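## Task

Lot numbers are marked on the shelf edge directly beneath each shelf spot, and several spots may carry the same number. Bring one cardboard box from lot 451 and one from lot 434 onto the desk so that nothing overhangs the desk edge. All other cardboard boxes must stay on their original shelves. If no box of a given lot exists in the storeroom, leave that lot out. The robot must not fall over or finish tilted, or the task fails.

## Robot and tools

Robot: a simulated Hello Robot Stretch 3 with one arm. It has a two-wheel base (0.33 m long, 0.34 m wide, rounded back) that pivots about the point between its drive wheels, 0.05 m behind the front edge. A lift rides up a mast, and a telescoping arm reaches out to the robot's right side, not forward; to shift the gripper forward or back you drive the base. The base cannot strafe. With arm in and wrist folded, a spin sweeps a 0.28 m radius; an unfolded level wrist reaches further. Loose objects may occasionally get nudged by something external.

Frames: the base frame has its origin on the floor between the drive wheels, x forward, y left, z up, metres. hand_pose is reported in this frame, located where the closed fingertips meet. The odometry frame is the base frame as it was when the scene began; base_odometry counts wheel rotation only (slip counts as motion), heading in rad, left positive, range -3.142 to 3.142.

Tool move: one action per call. Either "base" and/or "joints" (with optional "speeds", "pace", "contact_limits"), or "servos": "reboot" by itself. Extra arguments: "cameras" (list of head_camera, nav_camera, wrist_camera, all; omitted/null/["all"] gives every camera, [] gives none) and "blocking" (true or omitted waits until all motion rests; false returns in about 0.5 s while motion continues). A move with no action just reports state and pictures.
- "base" holds exactly one key, a relative offset from where the base last reported itself: {"translate_m": d}, metres, -3 to 3, forward positive; or {"rotate_rad": d}, radians, -6.4 to 6.4, left (counter-clockwise) positive.
- "joints" is a single object of absolute targets keyed by name: lift_m 0 to 1.1; arm_m 0 to 0.52 (extension); wrist_yaw_rad -1.345 to 4.42 (0 along the arm, positive toward the front); wrist_pitch_rad -1.57 to 0.451 (0 level, negative tips fingers down); wrist_roll_rad -2.911 to 2.918 (0 means fingers side by side); gripper_m -0.089 to 0.179 (bigger is wider; the real fingertip gap is roughly 0.007 less when nearly shut, 0.025 less when wide); head_pan_rad -3.953 to 1.73 (0 ahead, positive left, -1.57 toward the arm); head_tilt_rad -1.53 to 0.419 (negative down). Completion tolerances: about ±0.004 for lift, arm, gripper; ±0.02 yaw and roll; ±0.05 pitch; ±0.1 head.
- "pace": "default" or "max". Top speeds default/max: translate 0.12/0.30 m/s, rotate 0.76/1.90 rad/s, lift 0.11/0.15 m/s, arm 0.14/0.40 m/s. The base is capped at 0.10 m/s and 0.63 rad/s unless lift_m < 0.30, arm_m < 0.03 and wrist_yaw_rad > 2.54 together. "speeds" sets per-motion top speeds by key, not above max.
- "contact_limits": arm_m, translate_m, rotate_rad take a motor_effort percentage (1 to 100; sign matters for arm, negative when retracting); lift_m takes {"down": v, "up": v} in percent of force beyond free motion (below about 12 may trip in free air; default roughly 32-47 down, 21-36 up). Only place a limit in the same call as that motion's command. The base has no contact stop unless you give one.
A motion can run up to 14 s before time_out. Unknown keys make the call invalid; out-of-range values get it refused, and a refusal or any uncommanded stop cancels the remaining move, wait and finished_scene calls in that reply.

Tool wait: {"seconds": 0 to 10, "cameras"}; returns early if running moves settle. stop: brakes everything still moving; braked motions say "stopped" and may keep pressing. zoom_image: {"camera", "region": [x0, y0, x1, y1]} in pixels of that camera's latest image, at most 504 by 504. finished_scene: {"scene": 1 to 3}; ends the scene permanently, and calls after it in the same reply act on the next scene, whose task appears in its result.

Results: "move" reads done or the worst status. base_status/joint_status per motion: done, moving, off_target (came to rest short, may still push), stopped, contact_stop (that joint goes slack until commanded again), time_out, torque_fault (wrist or head servo switched off; send servos reboot). on_its_own lists uncommanded behaviour; "held at" is a target, not a reading. motor_effort is percent with peak in brackets; positive wheel effort pushes forward; wrist pitch maxes near 45, roll near 72. turned_by_imu beats turned_by_wheels when they differ by over 0.15 rad. base_tilt in degrees (forward, right positive, about 4 degree bias). lidar_m: 12 sectors of 30 degrees, first straight ahead then counter-clockwise (4th left, 7th behind, 10th right), scanning a plane 0.17 m up, "-" for nothing or too close. wrist_depth_mm and head_depth_mm: 7x7 median depths from top left. Pictures may lag the state; "pictures" gives their order. head_camera images arrive rotated (turn a quarter clockwise to fix), nav_camera the other way. Calibration (K, T_world_to_cam, pos_world) is listed per camera.

Gripping: command gripper_m below the object's width to hold, at least 0.05 above it to release. Readings don't confirm a grasp; resend if the grip slackens.

Cautions: before folding the wrist (yaw 3.0) or unfolding, set lift 0.32-0.95, pitch -0.4, roll near 0; once folded the lift may go to 0.25. With yaw below -0.4 keep pitch at -0.5 or lower. Pushing against something rigid with the gripper above about 0.45 m, or driving while holding or hooking something fixed, can topple the robot; if it leans, back off. Avoid drops, throwing objects, slams, striking heavy or fixed things, and long hard pushes by the wrist or head. Scene time keeps running while you think, and a running move continues then.

Each tool is called after "Call:" by a JSON object that holds its "fn" and its "kwargs", one argument or row to a line.

## Session

Call:
{"fn": "move", "kwargs": {
  "joints": {"head_pan_rad": 0.6, "head_tilt_rad": -0.2},
  "pace": "max"
}}

Call:
{"fn": "move", "kwargs": {
  "joints": {"head_pan_rad": -1.0},
  "pace": "max",
  "cameras": ["head_camera","nav_camera"]
}}

Call:
{"fn": "move", "kwargs": {
  "joints": {"head_pan_rad": -2.2},
  "pace": "max",
  "cameras": ["head_camera","nav_camera"]
}}

Call:
{"fn": "move", "kwargs": {
  "joints": {"head_pan_rad": -3.4},
  "pace": "max",
  "cameras": ["head_camera","nav_camera"]
}}

Scene clock: 0.80 s.
move: done
base_odometry: x=+0.000 y=+0.000 heading=+0.000
turned_by_wheels: +0.000
turned_by_imu: +0.000
base_tilt: forward=-0.3 right=-1.2
lidar_m: 0.72 0.72 0.85 1.53 2.66 1.26 1.01 1.11 1.81 1.63 1.40 0.83
head_depth_mm: 603 616 631 647 661 679 696 / 626 641 654 673 689 709 728 / 649 665 683 701 717 740 760 / 676 692 712 732 753 778 797 / 704 722 743 765 786 813 837 / 735 756 779 804 825 852 882 / 770 792 817 841 868 902 931
base_status: not commanded
joint_positions: lift_m=+0.374 arm_m=+0.001 wrist_yaw_rad=+3.009 wrist_pitch_rad=-0.462 wrist_roll_rad=+0.000 gripper_m=+0.037 head_pan_rad=+0.616 head_tilt_rad=-0.198
joint_status: all done
measured_speeds: all 0
motor_effort: left_wheel=-0.2(0.7) right_wheel=+0.0(1.1) lift_m=+23.4(23.8) arm_m=-4.6(5.1) wrist_yaw_rad=+0.7(1.1) wrist_pitch_rad=+2.0(2.0) wrist_roll_rad=+0.2(0.2) gripper_m=+0.2(0.8) head_pan_rad=+0.7(5.8) head_tilt_rad=-2.6(8.1)
hand_pose: x=+0.0076 y=+0.0712 z=+0.3774 quat_wxyz=(+0.207, +0.697, +0.116, +0.676) (m; base frame)
wrist_depth_mm: - 138 - - - 865 - / - 150 - - - 976 - / - 167 912 - - 932 - / 834 771 203 812 805 808 769 / 707 681 212 661 655 677 660 / 606 598 126 569 129 578 579 / 529 543 289 352 504 517 511
pictures: head_camera (sideways), nav_camera (sideways), wrist_camera
camera_calibration:
head_camera: T_world_to_cam=[[-0.0919571, -0.121717, -0.988296, 1.30245], [-0.538224, 0.841102, -0.053509, 0.072565], [0.83777, 0.527004, -0.142856, 0.136358], [0, 0, 0, 1]] pos_world=[0.0445887, 0.025634, 1.31057]
nav_camera: T_world_to_cam=[[0.129921, 0.112852, 0.985081, -1.24006], [0.588004, -0.808717, 0.015097, 0.026941], [0.798356, 0.57727, -0.171427, 0.171433], [0, 0, 0, 1]] pos_world=[0.00840318, 0.062768, 1.25054]
wrist_camera: T_world_to_cam=[[0.994963, -0.0965217, -0.0270514, 0.016197], [-0.0806635, -0.610724, -0.787724, 0.37395], [0.0595115, 0.785938, -0.615434, 0.342021], [0, 0, 0, 1]] pos_world=[-0.00630544, -0.0388635, 0.505499]

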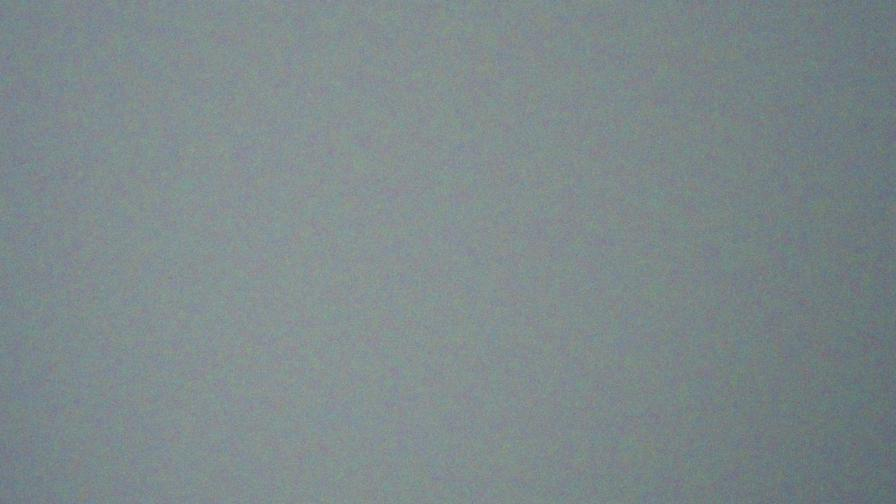

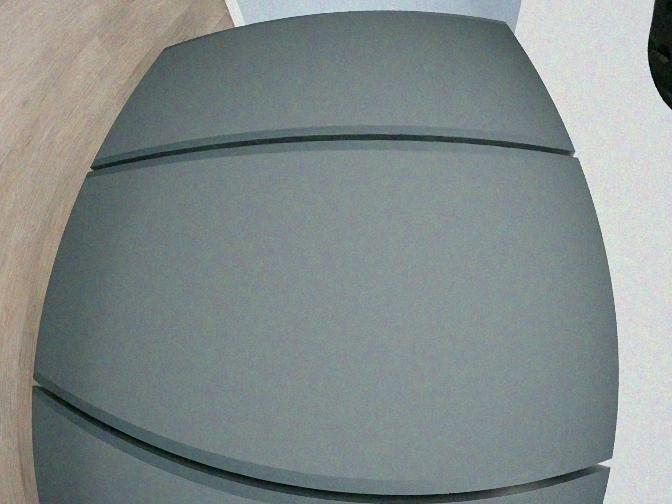

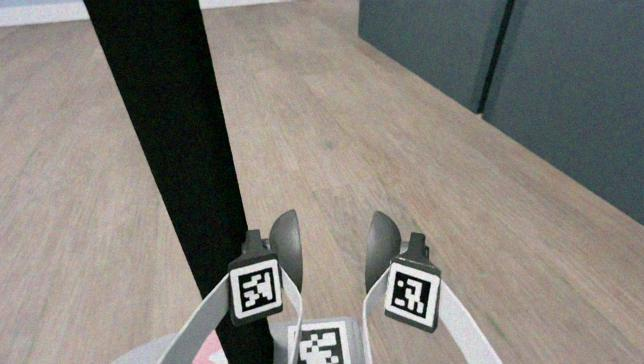

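Scene clock: 1.83 s.
move: done
base_odometry: x=+0.000 y=+0.000 heading=+0.000
turned_by_wheels: +0.000
turned_by_imu: +0.000
base_tilt: forward=-0.4 right=-1.3
lidar_m: 0.72 0.73 0.85 1.53 2.66 1.26 1.01 1.11 1.81 1.62 1.39 0.83
head_depth_mm: 1804 1814 1864 1904 1923 1699 1649 / 1838 1859 1926 1943 2021 2020 1686 / 1897 1947 1977 2035 2052 2108 1703 / 1951 1891 2048 2085 2103 2083 1726 / 2019 1624 1680 1739 1785 1890 1715 / 2041 1351 1403 1440 1467 1517 1553 / 1091 1118 1143 1166 1198 1232 1257
base_status: not commanded
joint_positions: lift_m=+0.374 arm_m=+0.001 wrist_yaw_rad=+3.009 wrist_pitch_rad=-0.462 wrist_roll_rad=+0.000 gripper_m=+0.037 head_pan_rad=-1.037 head_tilt_rad=-0.200
joint_status: all done
measured_speeds: all 0
motor_effort: left_wheel=-0.4(1.0) right_wheel=+0.6(1.2) lift_m=+22.9(24.0) arm_m=-6.5(6.5) wrist_yaw_rad=+0.3(2.1) wrist_pitch_rad=+1.9(2.1) wrist_roll_rad=+0.1(0.3) gripper_m=+0.2(0.8) head_pan_rad=+3.5(6.2) head_tilt_rad=-3.5(3.5)
hand_pose: x=+0.0076 y=+0.0712 z=+0.3774 quat_wxyz=(+0.207, +0.697, +0.116, +0.676) (m; base frame)
wrist_depth_mm: - 138 - - - 848 - / - 151 - - - 981 - / - 167 933 - - 943 - / 845 773 203 813 815 802 765 / 701 671 212 663 660 669 676 / 604 597 126 573 129 580 579 / 532 537 288 354 505 513 510
pictures: head_camera (sideways), nav_camera (sideways)
camera_calibration:
head_camera: T_world_to_cam=[[-0.114455, 0.10262, -0.988114, 1.3024], [0.882253, 0.467711, -0.0536192, 0.0640435], [0.45665, -0.877904, -0.144069, 0.140316], [0, 0, 0, 1]] pos_world=[0.0284878, -0.0404212, 1.31056]
nav_camera: T_world_to_cam=[[0.102457, -0.139732, 0.984874, -1.23964], [-0.854045, -0.51998, 0.0150729, 0.0357354], [0.510009, -0.842672, -0.172613, 0.174833], [0, 0, 0, 1]] pos_world=[0.0683632, -0.00730936, 1.25053]

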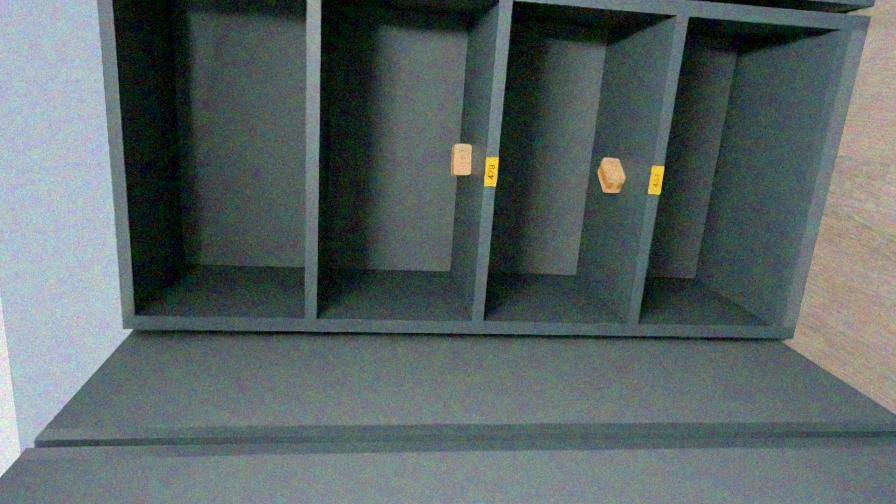

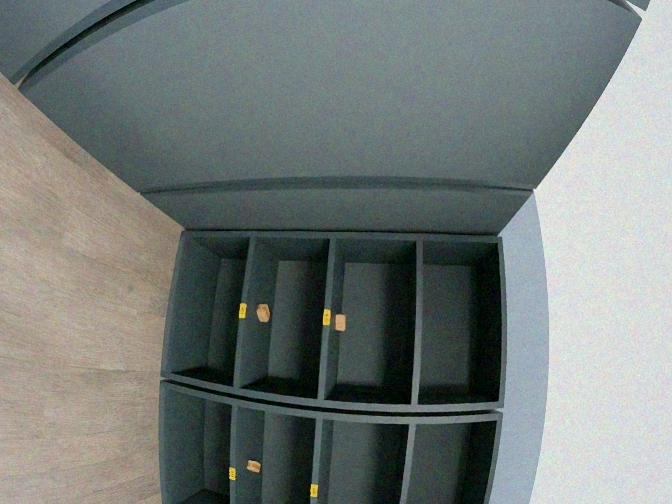

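Scene clock: 3.83 s.
move: done
base_odometry: x=+0.000 y=+0.000 heading=+0.000
turned_by_wheels: +0.000
turned_by_imu: +0.000
base_tilt: forward=-0.1 right=-1.2
lidar_m: 0.72 0.73 0.85 1.53 2.66 1.25 1.01 1.11 1.82 1.63 1.39 0.83
head_depth_mm: 1439 1455 1494 1522 1541 1576 1585 / 1552 1581 1607 1639 1677 1714 1684 / 1679 1709 1744 1772 1815 1860 1740 / 1816 1856 1887 1928 1985 2032 1705 / 2019 2062 2118 2160 2216 2212 1710 / 2170 2271 2344 2394 2486 2305 1700 / 2118 1783 1845 1909 1970 2014 1697
base_status: not commanded
joint_positions: lift_m=+0.374 arm_m=+0.001 wrist_yaw_rad=+3.009 wrist_pitch_rad=-0.462 wrist_roll_rad=+0.000 gripper_m=+0.037 head_pan_rad=-2.208 head_tilt_rad=-0.200
joint_status: all done
measured_speeds: translate_m=+0.000 rotate_rad=+0.000 lift_m=+0.000 arm_m=+0.000 wrist_yaw_rad=+0.000 wrist_pitch_rad=+0.000 wrist_roll_rad=+0.000 head_pan_rad=+0.024 head_tilt_rad=+0.000
motor_effort: left_wheel=-0.5(0.7) right_wheel=+0.5(1.1) lift_m=+23.9(24.2) arm_m=-9.6(9.9) wrist_yaw_rad=+0.4(1.5) wrist_pitch_rad=+2.0(2.0) wrist_roll_rad=+0.1(0.3) gripper_m=+0.1(0.9) head_pan_rad=+3.6(5.0) head_tilt_rad=-2.0(3.4)
hand_pose: x=+0.0076 y=+0.0712 z=+0.3774 quat_wxyz=(+0.207, +0.697, +0.116, +0.676) (m; base frame)
wrist_depth_mm: - 138 - - - 855 - / - 150 - - - 978 - / - 167 936 - - 936 - / 835 770 203 814 809 805 764 / 703 667 210 664 662 667 667 / 599 598 126 573 128 583 575 / 530 538 287 354 501 513 508
pictures: head_camera (sideways), nav_camera (sideways)
camera_calibration:
head_camera: T_world_to_cam=[[0.0502593, 0.145659, -0.988057, 1.30134], [0.774043, -0.630858, -0.0536278, 0.0647228], [-0.631135, -0.762103, -0.144453, 0.147422], [0, 0, 0, 1]] pos_world=[-0.0224595, -0.0363701, 1.31056]
nav_camera: T_world_to_cam=[[-0.0891202, -0.149061, 0.984804, -1.23831], [-0.811236, 0.584525, 0.0150611, 0.0355506], [-0.577887, -0.797566, -0.173017, 0.181891], [0, 0, 0, 1]] pos_world=[0.0235936, -0.0602943, 1.25043]

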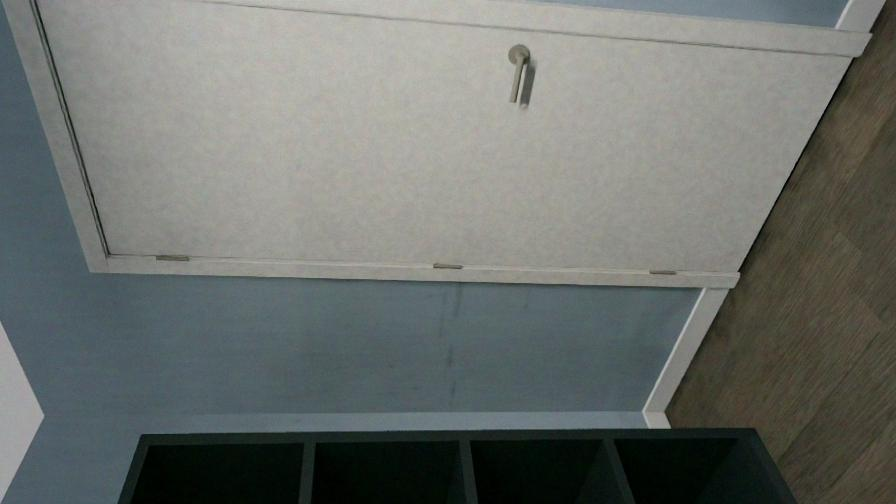

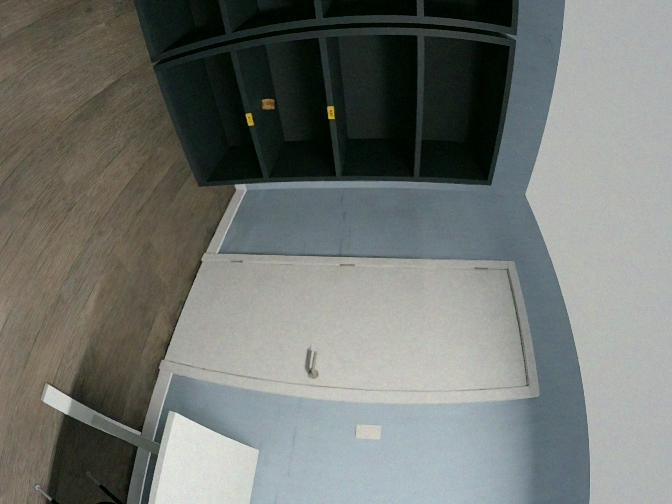

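Scene clock: 4.80 s.
move: done
base_odometry: x=+0.000 y=+0.000 heading=+0.000
turned_by_wheels: +0.000
turned_by_imu: +0.000
base_tilt: forward=-0.3 right=-1.3
lidar_m: 0.73 0.73 0.85 1.52 2.66 1.26 1.01 1.11 1.81 1.62 1.39 0.83
head_depth_mm: 1995 2103 2201 2279 2267 2129 1741 / 1886 1936 2010 2112 1705 1287 1693 / 1730 1813 1863 1938 1696 1198 1728 / 1632 1680 1750 1809 1677 1070 1656 / 1539 1580 1620 1697 1663 1057 1531 / 1454 1499 1538 1579 1581 1050 1532 / 1377 1409 1446 1490 1506 1045 873
base_status: not commanded
joint_positions: lift_m=+0.374 arm_m=+0.001 wrist_yaw_rad=+3.009 wrist_pitch_rad=-0.462 wrist_roll_rad=+0.000 gripper_m=+0.037 head_pan_rad=-3.433 head_tilt_rad=-0.200
joint_status: all done
measured_speeds: all 0
motor_effort: left_wheel=-0.5(0.8) right_wheel=+0.4(1.1) lift_m=+23.3(24.0) arm_m=-10.6(11.0) wrist_yaw_rad=+0.0(1.5) wrist_pitch_rad=+2.0(2.0) wrist_roll_rad=+0.0(0.3) gripper_m=+0.4(1.0) head_pan_rad=+3.1(5.2) head_tilt_rad=-1.7(2.9)
hand_pose: x=+0.0076 y=+0.0712 z=+0.3774 quat_wxyz=(+0.207, +0.697, +0.116, +0.676) (m; base frame)
wrist_depth_mm: - 139 - - - 859 - / - 150 - - - 972 - / - 167 924 - - 940 - / 831 783 203 807 807 800 757 / 686 678 212 660 665 681 672 / 597 603 126 576 129 577 574 / 523 537 289 352 503 509 504
pictures: head_camera (sideways), nav_camera (sideways)
camera_calibration:
head_camera: T_world_to_cam=[[0.15418, 0.0021427, -0.98804, 1.30069], [-0.330559, -0.942261, -0.0536259, 0.0715037], [-0.931107, 0.334873, -0.14457, 0.149396], [0, 0, 0, 1]] pos_world=[-0.0378005, 0.0145596, 1.31056]
nav_camera: T_world_to_cam=[[-0.170462, 0.0332147, 0.984804, -1.2378], [0.274438, 0.961487, 0.0150749, 0.0288294], [-0.946375, 0.272837, -0.173013, 0.184194], [0, 0, 0, 1]] pos_world=[-0.044594, -0.0368608, 1.25043]

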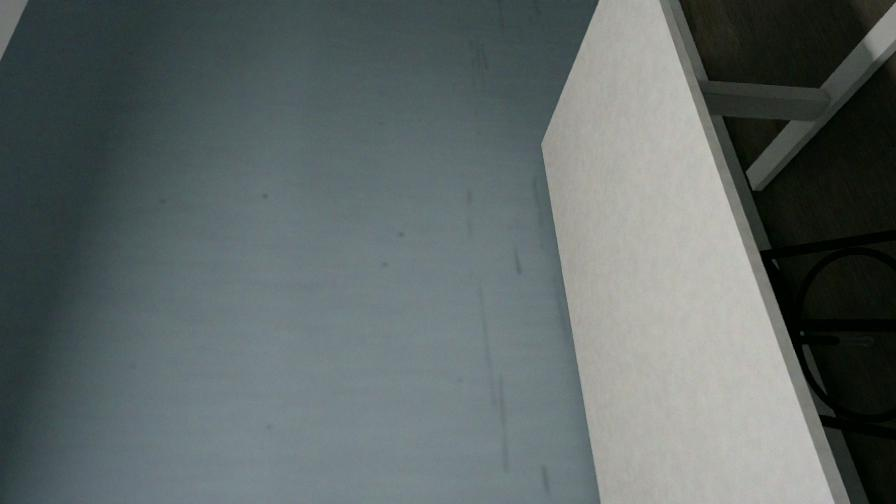

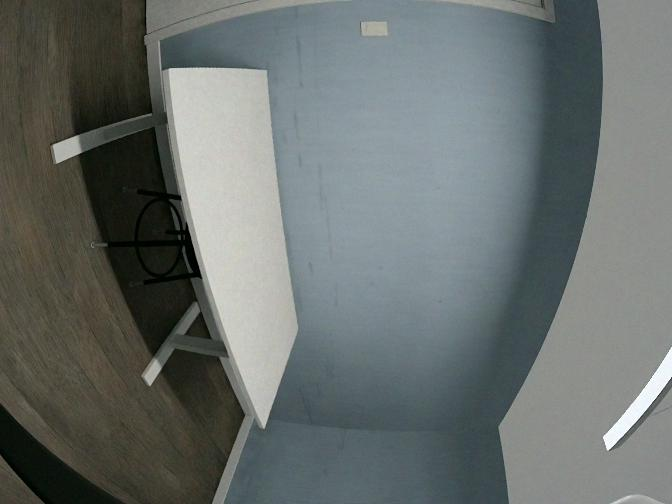

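Call:
{"fn": "move", "kwargs": {
  "joints": {"head_pan_rad": -1.35, "head_tilt_rad": -0.25},
  "pace": "max",
  "cameras": ["head_camera"]
}}

Call:
{"fn": "zoom_image", "kwargs": {
  "camera": "head_camera",
  "region": [420, 0, 720, 250]
}}

Call:
{"fn": "zoom_image", "kwargs": {
  "camera": "head_camera",
  "region": [420, 250, 720, 500]
}}

Scene clock: 14.77 s.
move: done
base_odometry: x=+0.000 y=+0.000 heading=+0.000
turned_by_wheels: +0.000
turned_by_imu: +0.000
base_tilt: forward=-0.2 right=-1.1
lidar_m: 0.72 0.73 0.85 1.53 2.66 1.26 1.01 1.11 1.81 1.62 1.39 0.83
head_depth_mm: 1824 1913 1979 2031 2114 2092 1646 / 1820 1903 1984 2034 2109 2078 1638 / 1810 1548 1552 1659 1714 1795 1636 / 1714 1886 1965 2025 2071 2035 1616 / 1743 1891 1968 2016 2055 2025 1609 / 1758 1876 1941 2001 2028 1998 1613 / 1788 1870 1893 1905 1892 1909 1597
base_status: not commanded
joint_positions: lift_m=+0.374 arm_m=+0.001 wrist_yaw_rad=+3.009 wrist_pitch_rad=-0.462 wrist_roll_rad=+0.000 gripper_m=+0.037 head_pan_rad=-1.342 head_tilt_rad=-0.251
joint_status: all done
measured_speeds: translate_m=+0.000 rotate_rad=+0.000 lift_m=+0.000 arm_m=+0.000 wrist_yaw_rad=+0.000 wrist_pitch_rad=+0.000 wrist_roll_rad=+0.000 head_pan_rad=-0.024 head_tilt_rad=+0.000
motor_effort: left_wheel=-0.3(0.7) right_wheel=+0.7(0.9) lift_m=+24.1(24.8) arm_m=-12.4(13.7) wrist_yaw_rad=+0.6(1.8) wrist_pitch_rad=+2.0(2.0) wrist_roll_rad=-0.1(0.3) gripper_m=+0.2(1.1) head_pan_rad=-3.5(4.7) head_tilt_rad=-1.6(6.2)
hand_pose: x=+0.0076 y=+0.0712 z=+0.3774 quat_wxyz=(+0.207, +0.697, +0.116, +0.676) (m; base frame)
wrist_depth_mm: - 139 - - - 849 - / - 151 - - - 976 - / - 167 904 - - 946 - / 839 764 204 808 809 790 766 / 694 677 211 660 659 665 669 / 599 601 126 575 128 579 574 / 522 537 288 355 504 513 512
pictures: head_camera (sideways)
camera_calibration:
head_camera: T_world_to_cam=[[-0.0897901, 0.181351, -0.979311, 1.29065], [0.981325, 0.184057, -0.0558906, 0.0663686], [0.170113, -0.966041, -0.194491, 0.20769], [0, 0, 0, 1]] pos_world=[0.0154274, -0.0456394, 1.30805]

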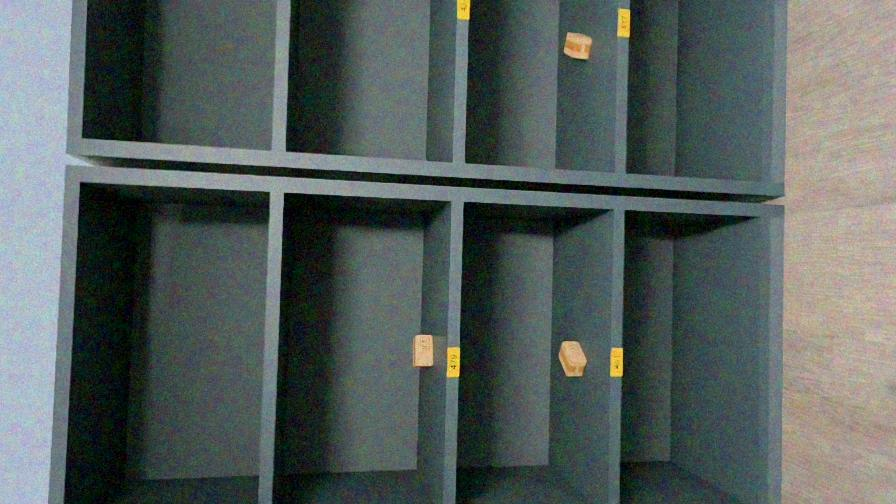

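Scaled by 1.680 from the camera's 896x504 image, which has a finer 1280x720 frame.

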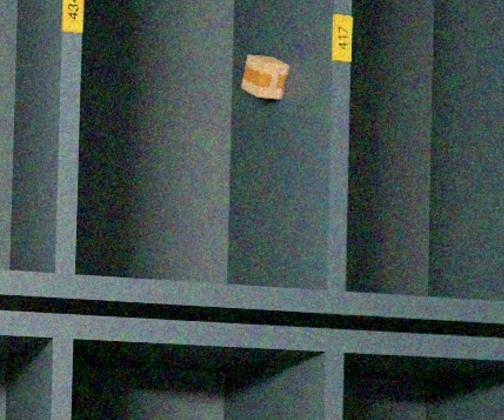

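Scaled by 1.680 from the camera's 896x504 image, which has a finer 1280x720 frame.

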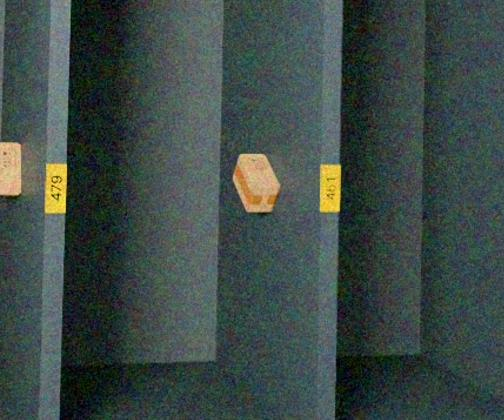

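Call:
{"fn": "zoom_image", "kwargs": {
  "camera": "head_camera",
  "region": [596, 340, 636, 384]
}}

Scaled by 11.455 from the camera's 896x504 image, which has a finer 1280x720 frame.

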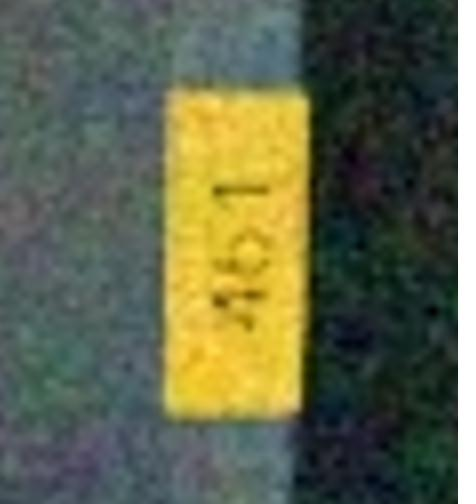

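Call:
{"fn": "move", "kwargs": {
  "base": {"rotate_rad": -1.191},
  "joints": {"lift_m": 0.29, "head_pan_rad": -0.5, "head_tilt_rad": -0.35},
  "pace": "max",
  "cameras": []
}}

Call:
{"fn": "move", "kwargs": {
  "base": {"translate_m": 0.75},
  "joints": {"head_pan_rad": 0.0, "head_tilt_rad": -0.4},
  "pace": "max",
  "cameras": ["head_camera"]
}}

Scene clock: 55.23 s.
move: done
base_odometry: x=+0.000 y=+0.000 heading=-1.191
turned_by_wheels: -1.191
turned_by_imu: -1.168
base_tilt: forward=-0.3 right=-1.1
lidar_m: 1.73 0.90 0.73 0.72 0.80 1.25 2.66 1.64 1.01 1.11 1.69 1.62
head_depth_mm: 2056 2154 2236 2313 2326 1925 1500 / 1762 1828 1899 2051 2180 1904 1477 / 1860 2043 2134 2252 2244 1895 1478 / 1866 1968 2056 2211 2213 1879 1468 / 1779 1874 2002 2122 2188 1865 1473 / 1359 1455 1642 1652 1759 1790 1451 / 1673 1752 1859 1979 2079 1758 1452
base_status: done
joint_positions: lift_m=+0.290 arm_m=+0.001 wrist_yaw_rad=+3.009 wrist_pitch_rad=-0.463 wrist_roll_rad=+0.000 gripper_m=+0.037 head_pan_rad=-0.496 head_tilt_rad=-0.350
joint_status: all done
measured_speeds: all 0
motor_effort: left_wheel=+5.7(14.3) right_wheel=-8.3(14.3) lift_m=+30.8(30.9) arm_m=-13.0(13.5) wrist_yaw_rad=-0.1(1.7) wrist_pitch_rad=+2.1(2.2) wrist_roll_rad=+0.1(0.5) gripper_m=+0.5(1.0) head_pan_rad=-2.7(4.9) head_tilt_rad=-3.9(6.7)
hand_pose: x=+0.0076 y=+0.0711 z=+0.2927 quat_wxyz=(+0.208, +0.697, +0.117, +0.676) (m; base frame)
wrist_depth_mm: 756 138 - - - - - / 828 151 161 - - - - / 844 167 182 797 793 787 777 / 687 643 203 681 679 663 664 / 589 574 212 549 547 563 557 / 500 494 126 297 129 479 486 / 272 278 263 267 409 426 425
pictures: none
No camera images: "cameras" was empty.

Scene clock: 59.07 s.
move: done
base_odometry: x=+0.278 y=-0.696 heading=-1.191
turned_by_wheels: +0.000
turned_by_imu: +0.000
base_tilt: forward=-0.3 right=-1.2
lidar_m: 1.32 0.75 0.61 0.61 0.67 1.04 3.36 1.56 1.42 1.65 1.51 0.93
head_depth_mm: 1056 1142 1203 1040 1254 1069 1129 / 1076 1161 1235 1019 1375 1107 1337 / 1092 1172 1251 1104 1407 1137 1335 / 1104 1197 1281 1086 1430 1137 1321 / 1124 1212 1296 1076 1415 1174 1306 / 1140 1221 1294 1165 1382 1463 1312 / 979 1046 1092 1047 1170 1162 1267
base_status: done
joint_positions: lift_m=+0.290 arm_m=+0.001 wrist_yaw_rad=+3.009 wrist_pitch_rad=-0.463 wrist_roll_rad=+0.000 gripper_m=+0.037 head_pan_rad=+0.000 head_tilt_rad=-0.402
joint_status: all done
measured_speeds: all 0
motor_effort: left_wheel=+4.8(16.4) right_wheel=-1.5(10.3) lift_m=+25.6(30.9) arm_m=-10.7(13.2) wrist_yaw_rad=-0.1(1.7) wrist_pitch_rad=+2.1(2.2) wrist_roll_rad=+0.2(0.3) gripper_m=+0.5(1.0) head_pan_rad=-3.4(5.0) head_tilt_rad=+2.7(7.4)
hand_pose: x=+0.0076 y=+0.0711 z=+0.2927 quat_wxyz=(+0.208, +0.697, +0.117, +0.676) (m; base frame)
wrist_depth_mm: - 138 - - - - 579 / - 151 161 - - - 629 / - 167 176 - - - 702 / 693 642 204 672 671 663 653 / 582 576 211 551 545 563 558 / 502 496 126 296 128 485 480 / 272 278 262 267 410 426 423
pictures: head_camera (sideways)
camera_calibration:
head_camera: T_world_to_cam=[[-0.342444, -0.0463774, -0.938393, 1.23876], [0.034362, 0.997495, -0.0618379, 0.0798666], [0.93891, -0.053421, -0.339992, 0.39229], [0, 0, 0, 1]] pos_world=[0.0531355, -0.00125953, 1.30076]

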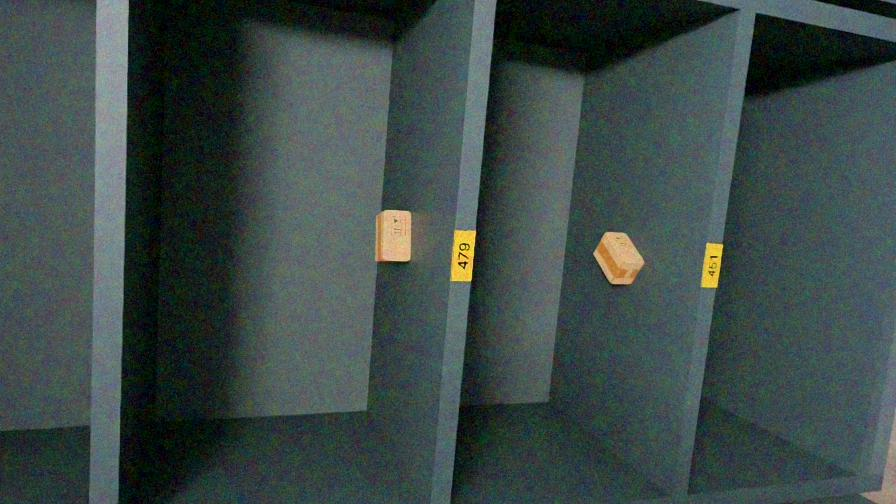

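Call:
{"fn": "move", "kwargs": {
  "base": {"translate_m": 0.48},
  "joints": {"head_pan_rad": -1.0},
  "cameras": []
}}

Call:
{"fn": "move", "kwargs": {
  "base": {"rotate_rad": 1.44},
  "joints": {"head_pan_rad": -1.57, "head_tilt_rad": -0.75, "lift_m": 0.5},
  "cameras": ["head_camera"]
}}

Scene clock: 79.60 s.
move: done
base_odometry: x=+0.456 y=-1.142 heading=-1.191
turned_by_wheels: +0.000
turned_by_imu: +0.001
base_tilt: forward=-0.4 right=-1.2
lidar_m: 0.86 0.62 0.53 0.53 0.58 0.91 3.84 1.75 1.74 1.37 0.55 0.63
head_depth_mm: 1154 1212 1272 1294 1403 1574 1433 / 1222 1296 1372 1129 1450 1508 1382 / 674 1299 1416 937 1379 1061 1295 / 496 531 572 795 695 975 887 / 449 480 513 553 590 653 715 / 466 514 552 598 578 714 782 / 487 579 630 691 573 825 825
base_status: done
joint_positions: lift_m=+0.290 arm_m=+0.001 wrist_yaw_rad=+3.009 wrist_pitch_rad=-0.463 wrist_roll_rad=+0.000 gripper_m=+0.037 head_pan_rad=-1.000 head_tilt_rad=-0.400
joint_status: all done
measured_speeds: all 0
motor_effort: left_wheel=+2.7(12.4) right_wheel=+7.5(10.7) lift_m=+30.8(31.3) arm_m=-6.9(9.5) wrist_yaw_rad=-0.4(1.7) wrist_pitch_rad=+2.1(2.2) wrist_roll_rad=+0.1(0.3) gripper_m=+0.6(1.0) head_pan_rad=+4.0(5.5) head_tilt_rad=+3.7(5.4)
hand_pose: x=+0.0076 y=+0.0711 z=+0.2927 quat_wxyz=(+0.208, +0.697, +0.117, +0.676) (m; base frame)
wrist_depth_mm: - 138 - 536 - - - / - 150 162 581 - - - / - 166 176 656 - - - / 696 642 203 669 646 637 600 / 578 572 211 554 544 559 541 / 499 492 126 296 128 485 482 / 271 279 262 268 409 426 421
pictures: none
No camera images: "cameras" was empty.

Scene clock: 83.00 s.
move: done
base_odometry: x=+0.456 y=-1.142 heading=+0.249
turned_by_wheels: +1.440
turned_by_imu: +1.416
base_tilt: forward=-0.3 right=-1.3
lidar_m: 0.53 0.55 0.76 2.21 2.33 1.76 1.73 0.58 0.56 0.86 0.65 0.55
head_depth_mm: 701 783 632 511 933 815 1032 / 705 778 626 506 949 831 1100 / 705 782 620 502 946 827 1110 / 707 783 612 499 936 819 1099 / 709 784 606 511 895 817 1097 / 710 773 598 508 925 813 1085 / 711 772 593 503 916 809 1089
base_status: done
joint_positions: lift_m=+0.500 arm_m=+0.001 wrist_yaw_rad=+3.009 wrist_pitch_rad=-0.463 wrist_roll_rad=+0.000 gripper_m=+0.037 head_pan_rad=-1.571 head_tilt_rad=-0.753
joint_status: all done
measured_speeds: all 0
motor_effort: left_wheel=-8.7(12.0) right_wheel=+9.0(12.2) lift_m=+27.5(33.5) arm_m=-11.4(11.7) wrist_yaw_rad=-0.2(1.9) wrist_pitch_rad=+2.1(2.2) wrist_roll_rad=+0.0(0.4) gripper_m=+0.6(1.1) head_pan_rad=+3.6(6.3) head_tilt_rad=-1.0(9.4)
hand_pose: x=+0.0076 y=+0.0711 z=+0.5027 quat_wxyz=(+0.208, +0.697, +0.117, +0.676) (m; base frame)
wrist_depth_mm: - 138 - - - - - / - 151 - - - - - / - 167 - - - - - / - 961 203 - - - - / 878 844 211 835 815 835 - / 745 745 126 706 129 722 - / 664 669 286 647 626 629 634
pictures: head_camera (sideways)
camera_calibration:
head_camera: T_world_to_cam=[[-0.0463624, 0.643624, -0.763936, 1.0095], [0.997484, -0.0112226, -0.0699913, 0.0846731], [-0.0536214, -0.76526, -0.641485, 0.790676], [0, 0, 0, 1]] pos_world=[0.00473995, -0.0437176, 1.28433]

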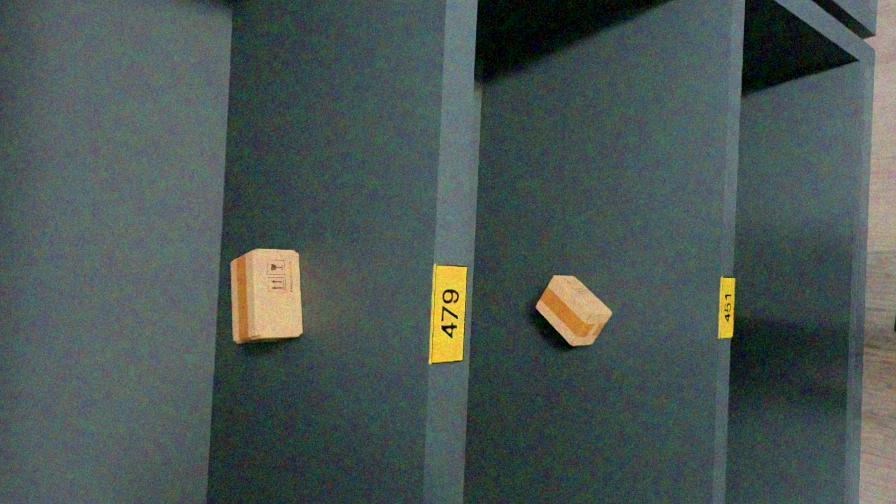

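Call:
{"fn": "move", "kwargs": {
  "base": {"translate_m": 0.055},
  "joints": {"lift_m": 0.68},
  "cameras": []
}}

Call:
{"fn": "move", "kwargs": {
  "joints": {"wrist_pitch_rad": -0.4, "wrist_yaw_rad": 0.0, "gripper_m": 0.165},
  "pace": "max",
  "cameras": ["head_camera","wrist_camera"]
}}

Scene clock: 99.67 s.
move: done
base_odometry: x=+0.510 y=-1.129 heading=+0.249
turned_by_wheels: +0.000
turned_by_imu: +0.000
base_tilt: forward=-0.2 right=-1.1
lidar_m: 0.48 0.50 0.69 2.00 2.37 1.80 1.79 0.59 0.61 0.86 0.58 0.49
head_depth_mm: 704 791 637 514 960 818 1078 / 706 781 632 508 952 815 1091 / 704 781 622 505 943 830 1084 / 709 783 611 499 905 823 1081 / 709 782 610 515 934 820 402 / 711 782 601 509 927 814 1086 / 713 771 595 505 919 810 1084
base_status: done
joint_positions: lift_m=+0.680 arm_m=+0.001 wrist_yaw_rad=+3.009 wrist_pitch_rad=-0.463 wrist_roll_rad=+0.000 gripper_m=+0.037 head_pan_rad=-1.570 head_tilt_rad=-0.750
joint_status: all done
measured_speeds: all 0
motor_effort: left_wheel=+1.4(8.1) right_wheel=+9.7(13.0) lift_m=+30.9(34.1) arm_m=-12.1(13.5) wrist_yaw_rad=+0.7(2.1) wrist_pitch_rad=+2.1(2.2) wrist_roll_rad=+0.2(0.3) gripper_m=+0.6(0.9) head_pan_rad=+3.0(4.1) head_tilt_rad=+2.3(3.3)
hand_pose: x=+0.0076 y=+0.0711 z=+0.6827 quat_wxyz=(+0.208, +0.697, +0.117, +0.676) (m; base frame)
wrist_depth_mm: - 138 - - - - - / - 151 - - - - - / - 167 - - - - - / - - 204 - - - - / - - 212 - - - - / 946 958 126 921 128 921 - / 837 855 284 840 801 810 -
pictures: none
No camera images: "cameras" was empty.

Scene clock: 101.50 s.
move: done
base_odometry: x=+0.510 y=-1.129 heading=+0.249
turned_by_wheels: +0.000
turned_by_imu: +0.000
base_tilt: forward=-0.3 right=-1.2
lidar_m: 0.48 0.50 0.69 1.99 2.37 1.79 1.78 0.59 0.61 0.86 0.58 0.49
head_depth_mm: 704 788 637 513 960 820 1074 / 706 782 631 508 952 814 1089 / 706 782 621 503 942 811 522 / 706 782 613 499 902 787 433 / 707 782 610 513 932 817 1099 / 709 783 604 509 924 813 1096 / 712 771 596 506 919 811 1088
base_status: not commanded
joint_positions: lift_m=+0.680 arm_m=+0.001 wrist_yaw_rad=+0.003 wrist_pitch_rad=-0.420 wrist_roll_rad=+0.000 gripper_m=+0.165 head_pan_rad=-1.570 head_tilt_rad=-0.750
joint_status: all done
measured_speeds: all 0
motor_effort: left_wheel=+1.2(1.6) right_wheel=+10.7(11.2) lift_m=+30.4(31.0) arm_m=-11.7(13.0) wrist_yaw_rad=-2.7(9.4) wrist_pitch_rad=+3.3(5.5) wrist_roll_rad=+0.0(0.3) gripper_m=+0.6(83.3) head_pan_rad=+3.0(3.7) head_tilt_rad=+2.4(3.4)
hand_pose: x=-0.0208 y=-0.3697 z=+0.6922 quat_wxyz=(+0.692, +0.149, -0.691, -0.147) (m; base frame)
wrist_depth_mm: - - - - - - 537 / - 633 - - - - 580 / - - - - - - - / - - - 421 - - - / - 145 - - - - - / - 125 332 327 328 135 139 / 115 307 310 305 302 294 108
pictures: head_camera (sideways), wrist_camera
camera_calibration:
head_camera: T_world_to_cam=[[-0.0468504, 0.641652, -0.765564, 1.0116], [0.997494, -0.0106212, -0.0699459, 0.084548], [-0.0530121, -0.766922, -0.639547, 0.788173], [0, 0, 0, 1]] pos_world=[0.0048402, -0.0437278, 1.28443]
wrist_camera: T_world_to_cam=[[-0.998878, -0.0398843, -0.0255314, -0.0112532], [-0.00249999, 0.582796, -0.812615, 0.810438], [0.0472902, -0.811639, -0.582241, 0.270129], [0, 0, 0, 1]] pos_world=[-0.021989, -0.253521, 0.815568]

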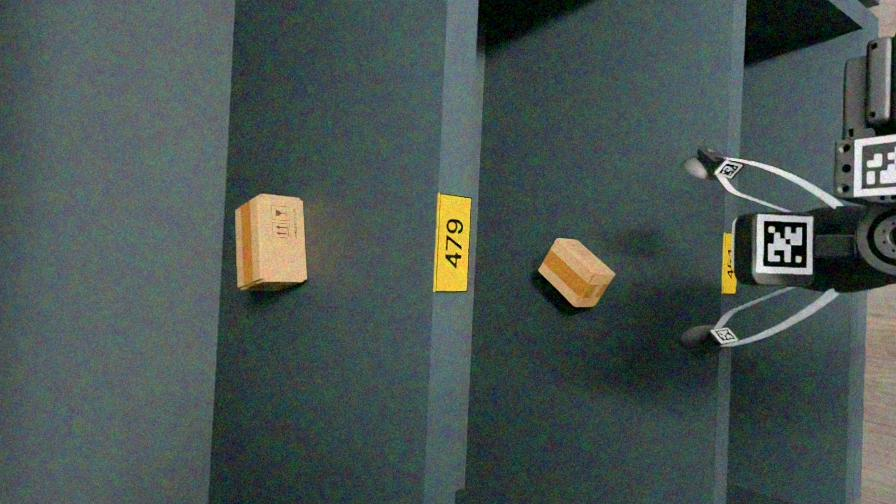

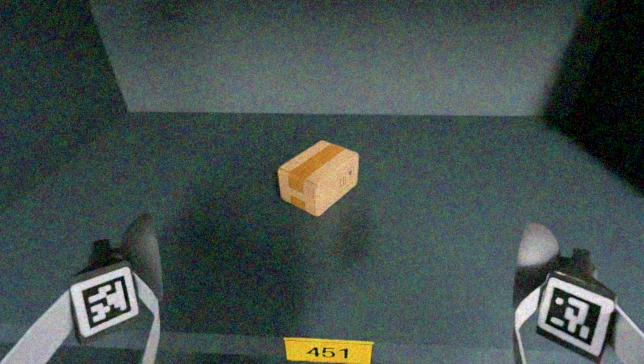

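Call:
{"fn": "move", "kwargs": {
  "base": {"translate_m": 0.154},
  "joints": {"wrist_pitch_rad": -0.54, "lift_m": 0.70},
  "cameras": []
}}

Call:
{"fn": "move", "kwargs": {
  "joints": {"wrist_yaw_rad": -0.66, "arm_m": 0.30},
  "contact_limits": {"arm_m": 32},
  "cameras": ["wrist_camera","head_camera"]
}}

Scene clock: 153.57 s.
move: done
base_odometry: x=+0.659 y=-1.091 heading=+0.248
turned_by_wheels: +0.000
turned_by_imu: +0.000
base_tilt: forward=-0.3 right=-1.2
lidar_m: 0.32 0.34 0.47 1.34 2.47 1.92 1.57 0.71 0.83 0.87 0.45 0.33
head_depth_mm: 707 788 631 513 958 817 1099 / 705 780 612 509 951 830 335 / 706 783 622 504 911 810 353 / 708 785 615 518 939 782 426 / 711 788 610 513 933 799 1081 / 713 778 601 508 924 812 1077 / 686 708 594 505 775 791 975
base_status: done
joint_positions: lift_m=+0.700 arm_m=+0.001 wrist_yaw_rad=+0.003 wrist_pitch_rad=-0.551 wrist_roll_rad=+0.000 gripper_m=+0.165 head_pan_rad=-1.570 head_tilt_rad=-0.750
joint_status: all done
measured_speeds: all 0
motor_effort: left_wheel=+1.9(7.2) right_wheel=+9.7(14.2) lift_m=+24.1(33.3) arm_m=-10.4(11.3) wrist_yaw_rad=-3.4(4.3) wrist_pitch_rad=+1.5(4.1) wrist_roll_rad=+0.1(0.3) gripper_m=+0.8(1.2) head_pan_rad=+2.5(3.5) head_tilt_rad=+2.6(3.0)
hand_pose: x=-0.0209 y=-0.3513 z=+0.6841 quat_wxyz=(+0.681, +0.193, -0.680, -0.192) (m; base frame)
wrist_depth_mm: - - - - - - - / - - - - - - - / - - - - 409 - - / - - - - - - - / - 145 - - - - - / - 125 326 324 322 135 310 / 116 118 - - - - 108
pictures: none
No camera images: "cameras" was empty.

Scene clock: 157.00 s.
move: done
base_odometry: x=+0.659 y=-1.091 heading=+0.248
turned_by_wheels: +0.000
turned_by_imu: +0.000
base_tilt: forward=-0.2 right=-1.0
lidar_m: 0.32 0.34 0.47 1.34 2.47 1.92 1.57 0.71 0.84 0.87 0.45 0.33
head_depth_mm: 707 789 629 513 955 817 1078 / 706 782 612 507 749 391 340 / 709 783 622 503 549 825 1107 / 708 784 614 518 579 824 1101 / 711 787 607 513 934 820 1093 / 711 781 601 508 925 815 1074 / 686 708 596 504 775 793 971
base_status: not commanded
joint_positions: lift_m=+0.700 arm_m=+0.300 wrist_yaw_rad=-0.657 wrist_pitch_rad=-0.551 wrist_roll_rad=+0.000 gripper_m=+0.165 head_pan_rad=-1.570 head_tilt_rad=-0.750
joint_status: all done
measured_speeds: all 0
motor_effort: left_wheel=+1.7(2.1) right_wheel=+10.2(10.8) lift_m=+27.1(27.5) arm_m=+13.3(15.4) wrist_yaw_rad=-3.5(5.7) wrist_pitch_rad=+1.7(1.8) wrist_roll_rad=-0.3(0.3) gripper_m=+1.1(1.1) head_pan_rad=+2.1(3.4) head_tilt_rad=+2.7(3.4)
contact_limits: arm_m 32 (drawing in: default 31, maximum 55; extending or still: default 40, maximum 69)
hand_pose: x=-0.1471 y=-0.6077 z=+0.6840 quat_wxyz=(+0.582, -0.037, -0.706, -0.402) (m; base frame)
wrist_depth_mm: 265 295 329 - - - - / 283 318 - - - - - / 306 327 - - - - - / 324 - - - - - - / 346 145 - - - - - / 117 129 318 260 314 136 311 / 116 280 283 233 281 274 108
pictures: head_camera (sideways), wrist_camera
camera_calibration:
head_camera: T_world_to_cam=[[-0.0468504, 0.641652, -0.765564, 1.0116], [0.997494, -0.0106212, -0.0699459, 0.084548], [-0.0530121, -0.766922, -0.639547, 0.788173], [0, 0, 0, 1]] pos_world=[0.0048402, -0.0437278, 1.28443]
wrist_camera: T_world_to_cam=[[-0.811214, 0.583972, -0.0301234, 0.262794], [0.417214, 0.541932, -0.729549, 0.922236], [-0.409712, -0.604389, -0.683265, 0.205961], [0, 0, 0, 1]] pos_world=[-0.0872028, -0.528773, 0.821458]

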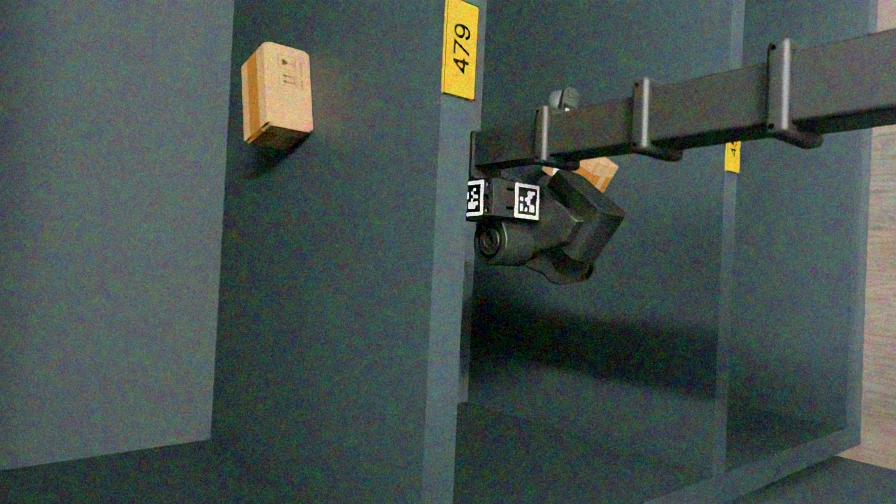

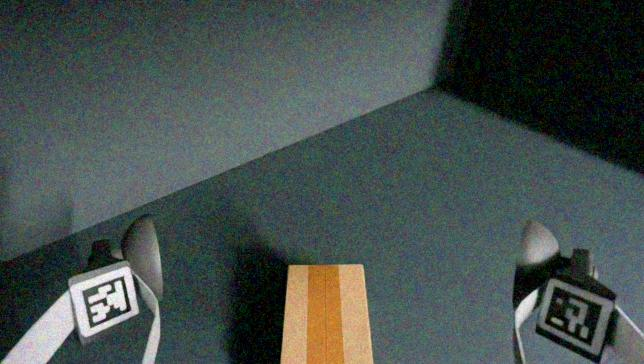

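Call:
{"fn": "move", "kwargs": {
  "joints": {"arm_m": 0.323, "lift_m": 0.581},
  "contact_limits": {"lift_m": {"down": 18}},
  "cameras": ["wrist_camera"]
}}

Call:
{"fn": "move", "kwargs": {
  "joints": {"gripper_m": 0.0},
  "cameras": ["wrist_camera"]
}}

Scene clock: 171.57 s.
move: done
base_odometry: x=+0.659 y=-1.091 heading=+0.248
turned_by_wheels: +0.000
turned_by_imu: +0.000
base_tilt: forward=-0.3 right=-1.1
lidar_m: 0.32 0.34 0.47 1.34 2.47 1.91 1.57 0.71 0.83 0.87 0.45 0.33
head_depth_mm: 706 790 632 513 959 817 1101 / 707 782 613 508 952 794 452 / 709 784 621 504 636 770 1085 / 708 785 616 519 652 805 1105 / 709 786 606 514 933 816 1092 / 711 777 602 509 928 814 1076 / 690 708 594 504 771 790 973
base_status: not commanded
joint_positions: lift_m=+0.581 arm_m=+0.323 wrist_yaw_rad=-0.657 wrist_pitch_rad=-0.551 wrist_roll_rad=+0.000 gripper_m=+0.165 head_pan_rad=-1.570 head_tilt_rad=-0.750
joint_status: all done
measured_speeds: all 0
motor_effort: left_wheel=+1.9(2.0) right_wheel=+9.8(10.9) lift_m=+24.7(27.7) arm_m=+12.8(15.7) wrist_yaw_rad=-3.1(4.1) wrist_pitch_rad=+1.7(1.8) wrist_roll_rad=-0.1(0.3) gripper_m=+0.8(1.1) head_pan_rad=+2.1(2.7) head_tilt_rad=+2.7(3.1)
contact_limits: lift_m down 18 (down: maximum 72; up: maximum 65)
hand_pose: x=-0.1472 y=-0.6307 z=+0.5650 quat_wxyz=(+0.582, -0.037, -0.706, -0.402) (m; base frame)
wrist_depth_mm: 247 276 317 - - - - / 264 299 330 328 - 321 316 / 280 296 292 289 286 283 283 / 249 247 246 170 234 239 238 / 214 212 212 151 155 208 206 / 184 131 186 129 129 135 181 / 116 160 165 121 120 160 107
pictures: wrist_camera
camera_calibration:
wrist_camera: T_world_to_cam=[[-0.811006, 0.584263, -0.0300949, 0.272799], [0.417435, 0.541861, -0.729475, 0.847812], [-0.409898, -0.604172, -0.683345, 0.110911], [0, 0, 0, 1]] pos_world=[-0.0872028, -0.551773, 0.702458]

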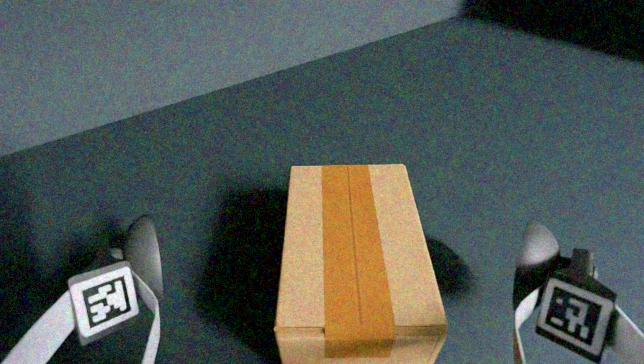

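Scene clock: 173.73 s.
move: done
base_odometry: x=+0.659 y=-1.091 heading=+0.248
turned_by_wheels: +0.000
turned_by_imu: +0.000
base_tilt: forward=-0.2 right=-1.2
lidar_m: 0.32 0.34 0.47 1.34 2.47 1.91 1.57 0.71 0.83 0.87 0.45 0.33
head_depth_mm: 704 785 629 513 957 817 1101 / 708 781 614 508 951 795 451 / 709 784 623 503 638 769 1082 / 711 783 616 518 652 804 1099 / 709 785 608 513 928 819 1094 / 712 780 602 509 925 813 1080 / 687 710 595 503 771 789 971
base_status: not commanded
joint_positions: lift_m=+0.581 arm_m=+0.323 wrist_yaw_rad=-0.659 wrist_pitch_rad=-0.549 wrist_roll_rad=+0.000 gripper_m=+0.001 head_pan_rad=-1.570 head_tilt_rad=-0.750
joint_status: all done
measured_speeds: all 0
motor_effort: left_wheel=+1.7(2.2) right_wheel=+9.0(10.6) lift_m=+21.8(30.7) arm_m=+11.1(12.9) wrist_yaw_rad=-1.6(4.1) wrist_pitch_rad=+1.2(1.8) wrist_roll_rad=+0.0(0.3) gripper_m=-26.9(97.9) head_pan_rad=+1.9(2.7) head_tilt_rad=+2.0(3.1)
contact_limits: lift_m down 18 (down: maximum 72; up: maximum 65)
hand_pose: x=-0.1476 y=-0.6307 z=+0.5654 quat_wxyz=(+0.582, -0.038, -0.706, -0.402) (m; base frame)
wrist_depth_mm: 248 275 316 - - - - / 265 299 334 331 - - 319 / 279 297 293 291 291 285 283 / 249 249 248 172 234 242 239 / 216 215 156 152 152 209 207 / 189 188 131 130 128 183 182 / 168 116 163 126 132 157 163
pictures: wrist_camera
camera_calibration:
wrist_camera: T_world_to_cam=[[-0.810101, 0.585522, -0.0300105, 0.2733], [0.417327, 0.539929, -0.730968, 0.847959], [-0.411795, -0.604682, -0.681751, 0.10946], [0, 0, 0, 1]] pos_world=[-0.0874006, -0.551672, 0.702657]

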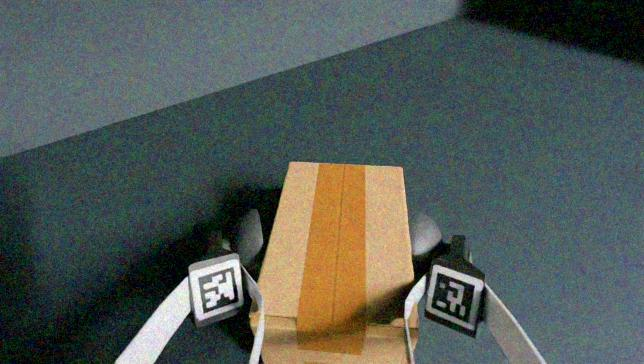

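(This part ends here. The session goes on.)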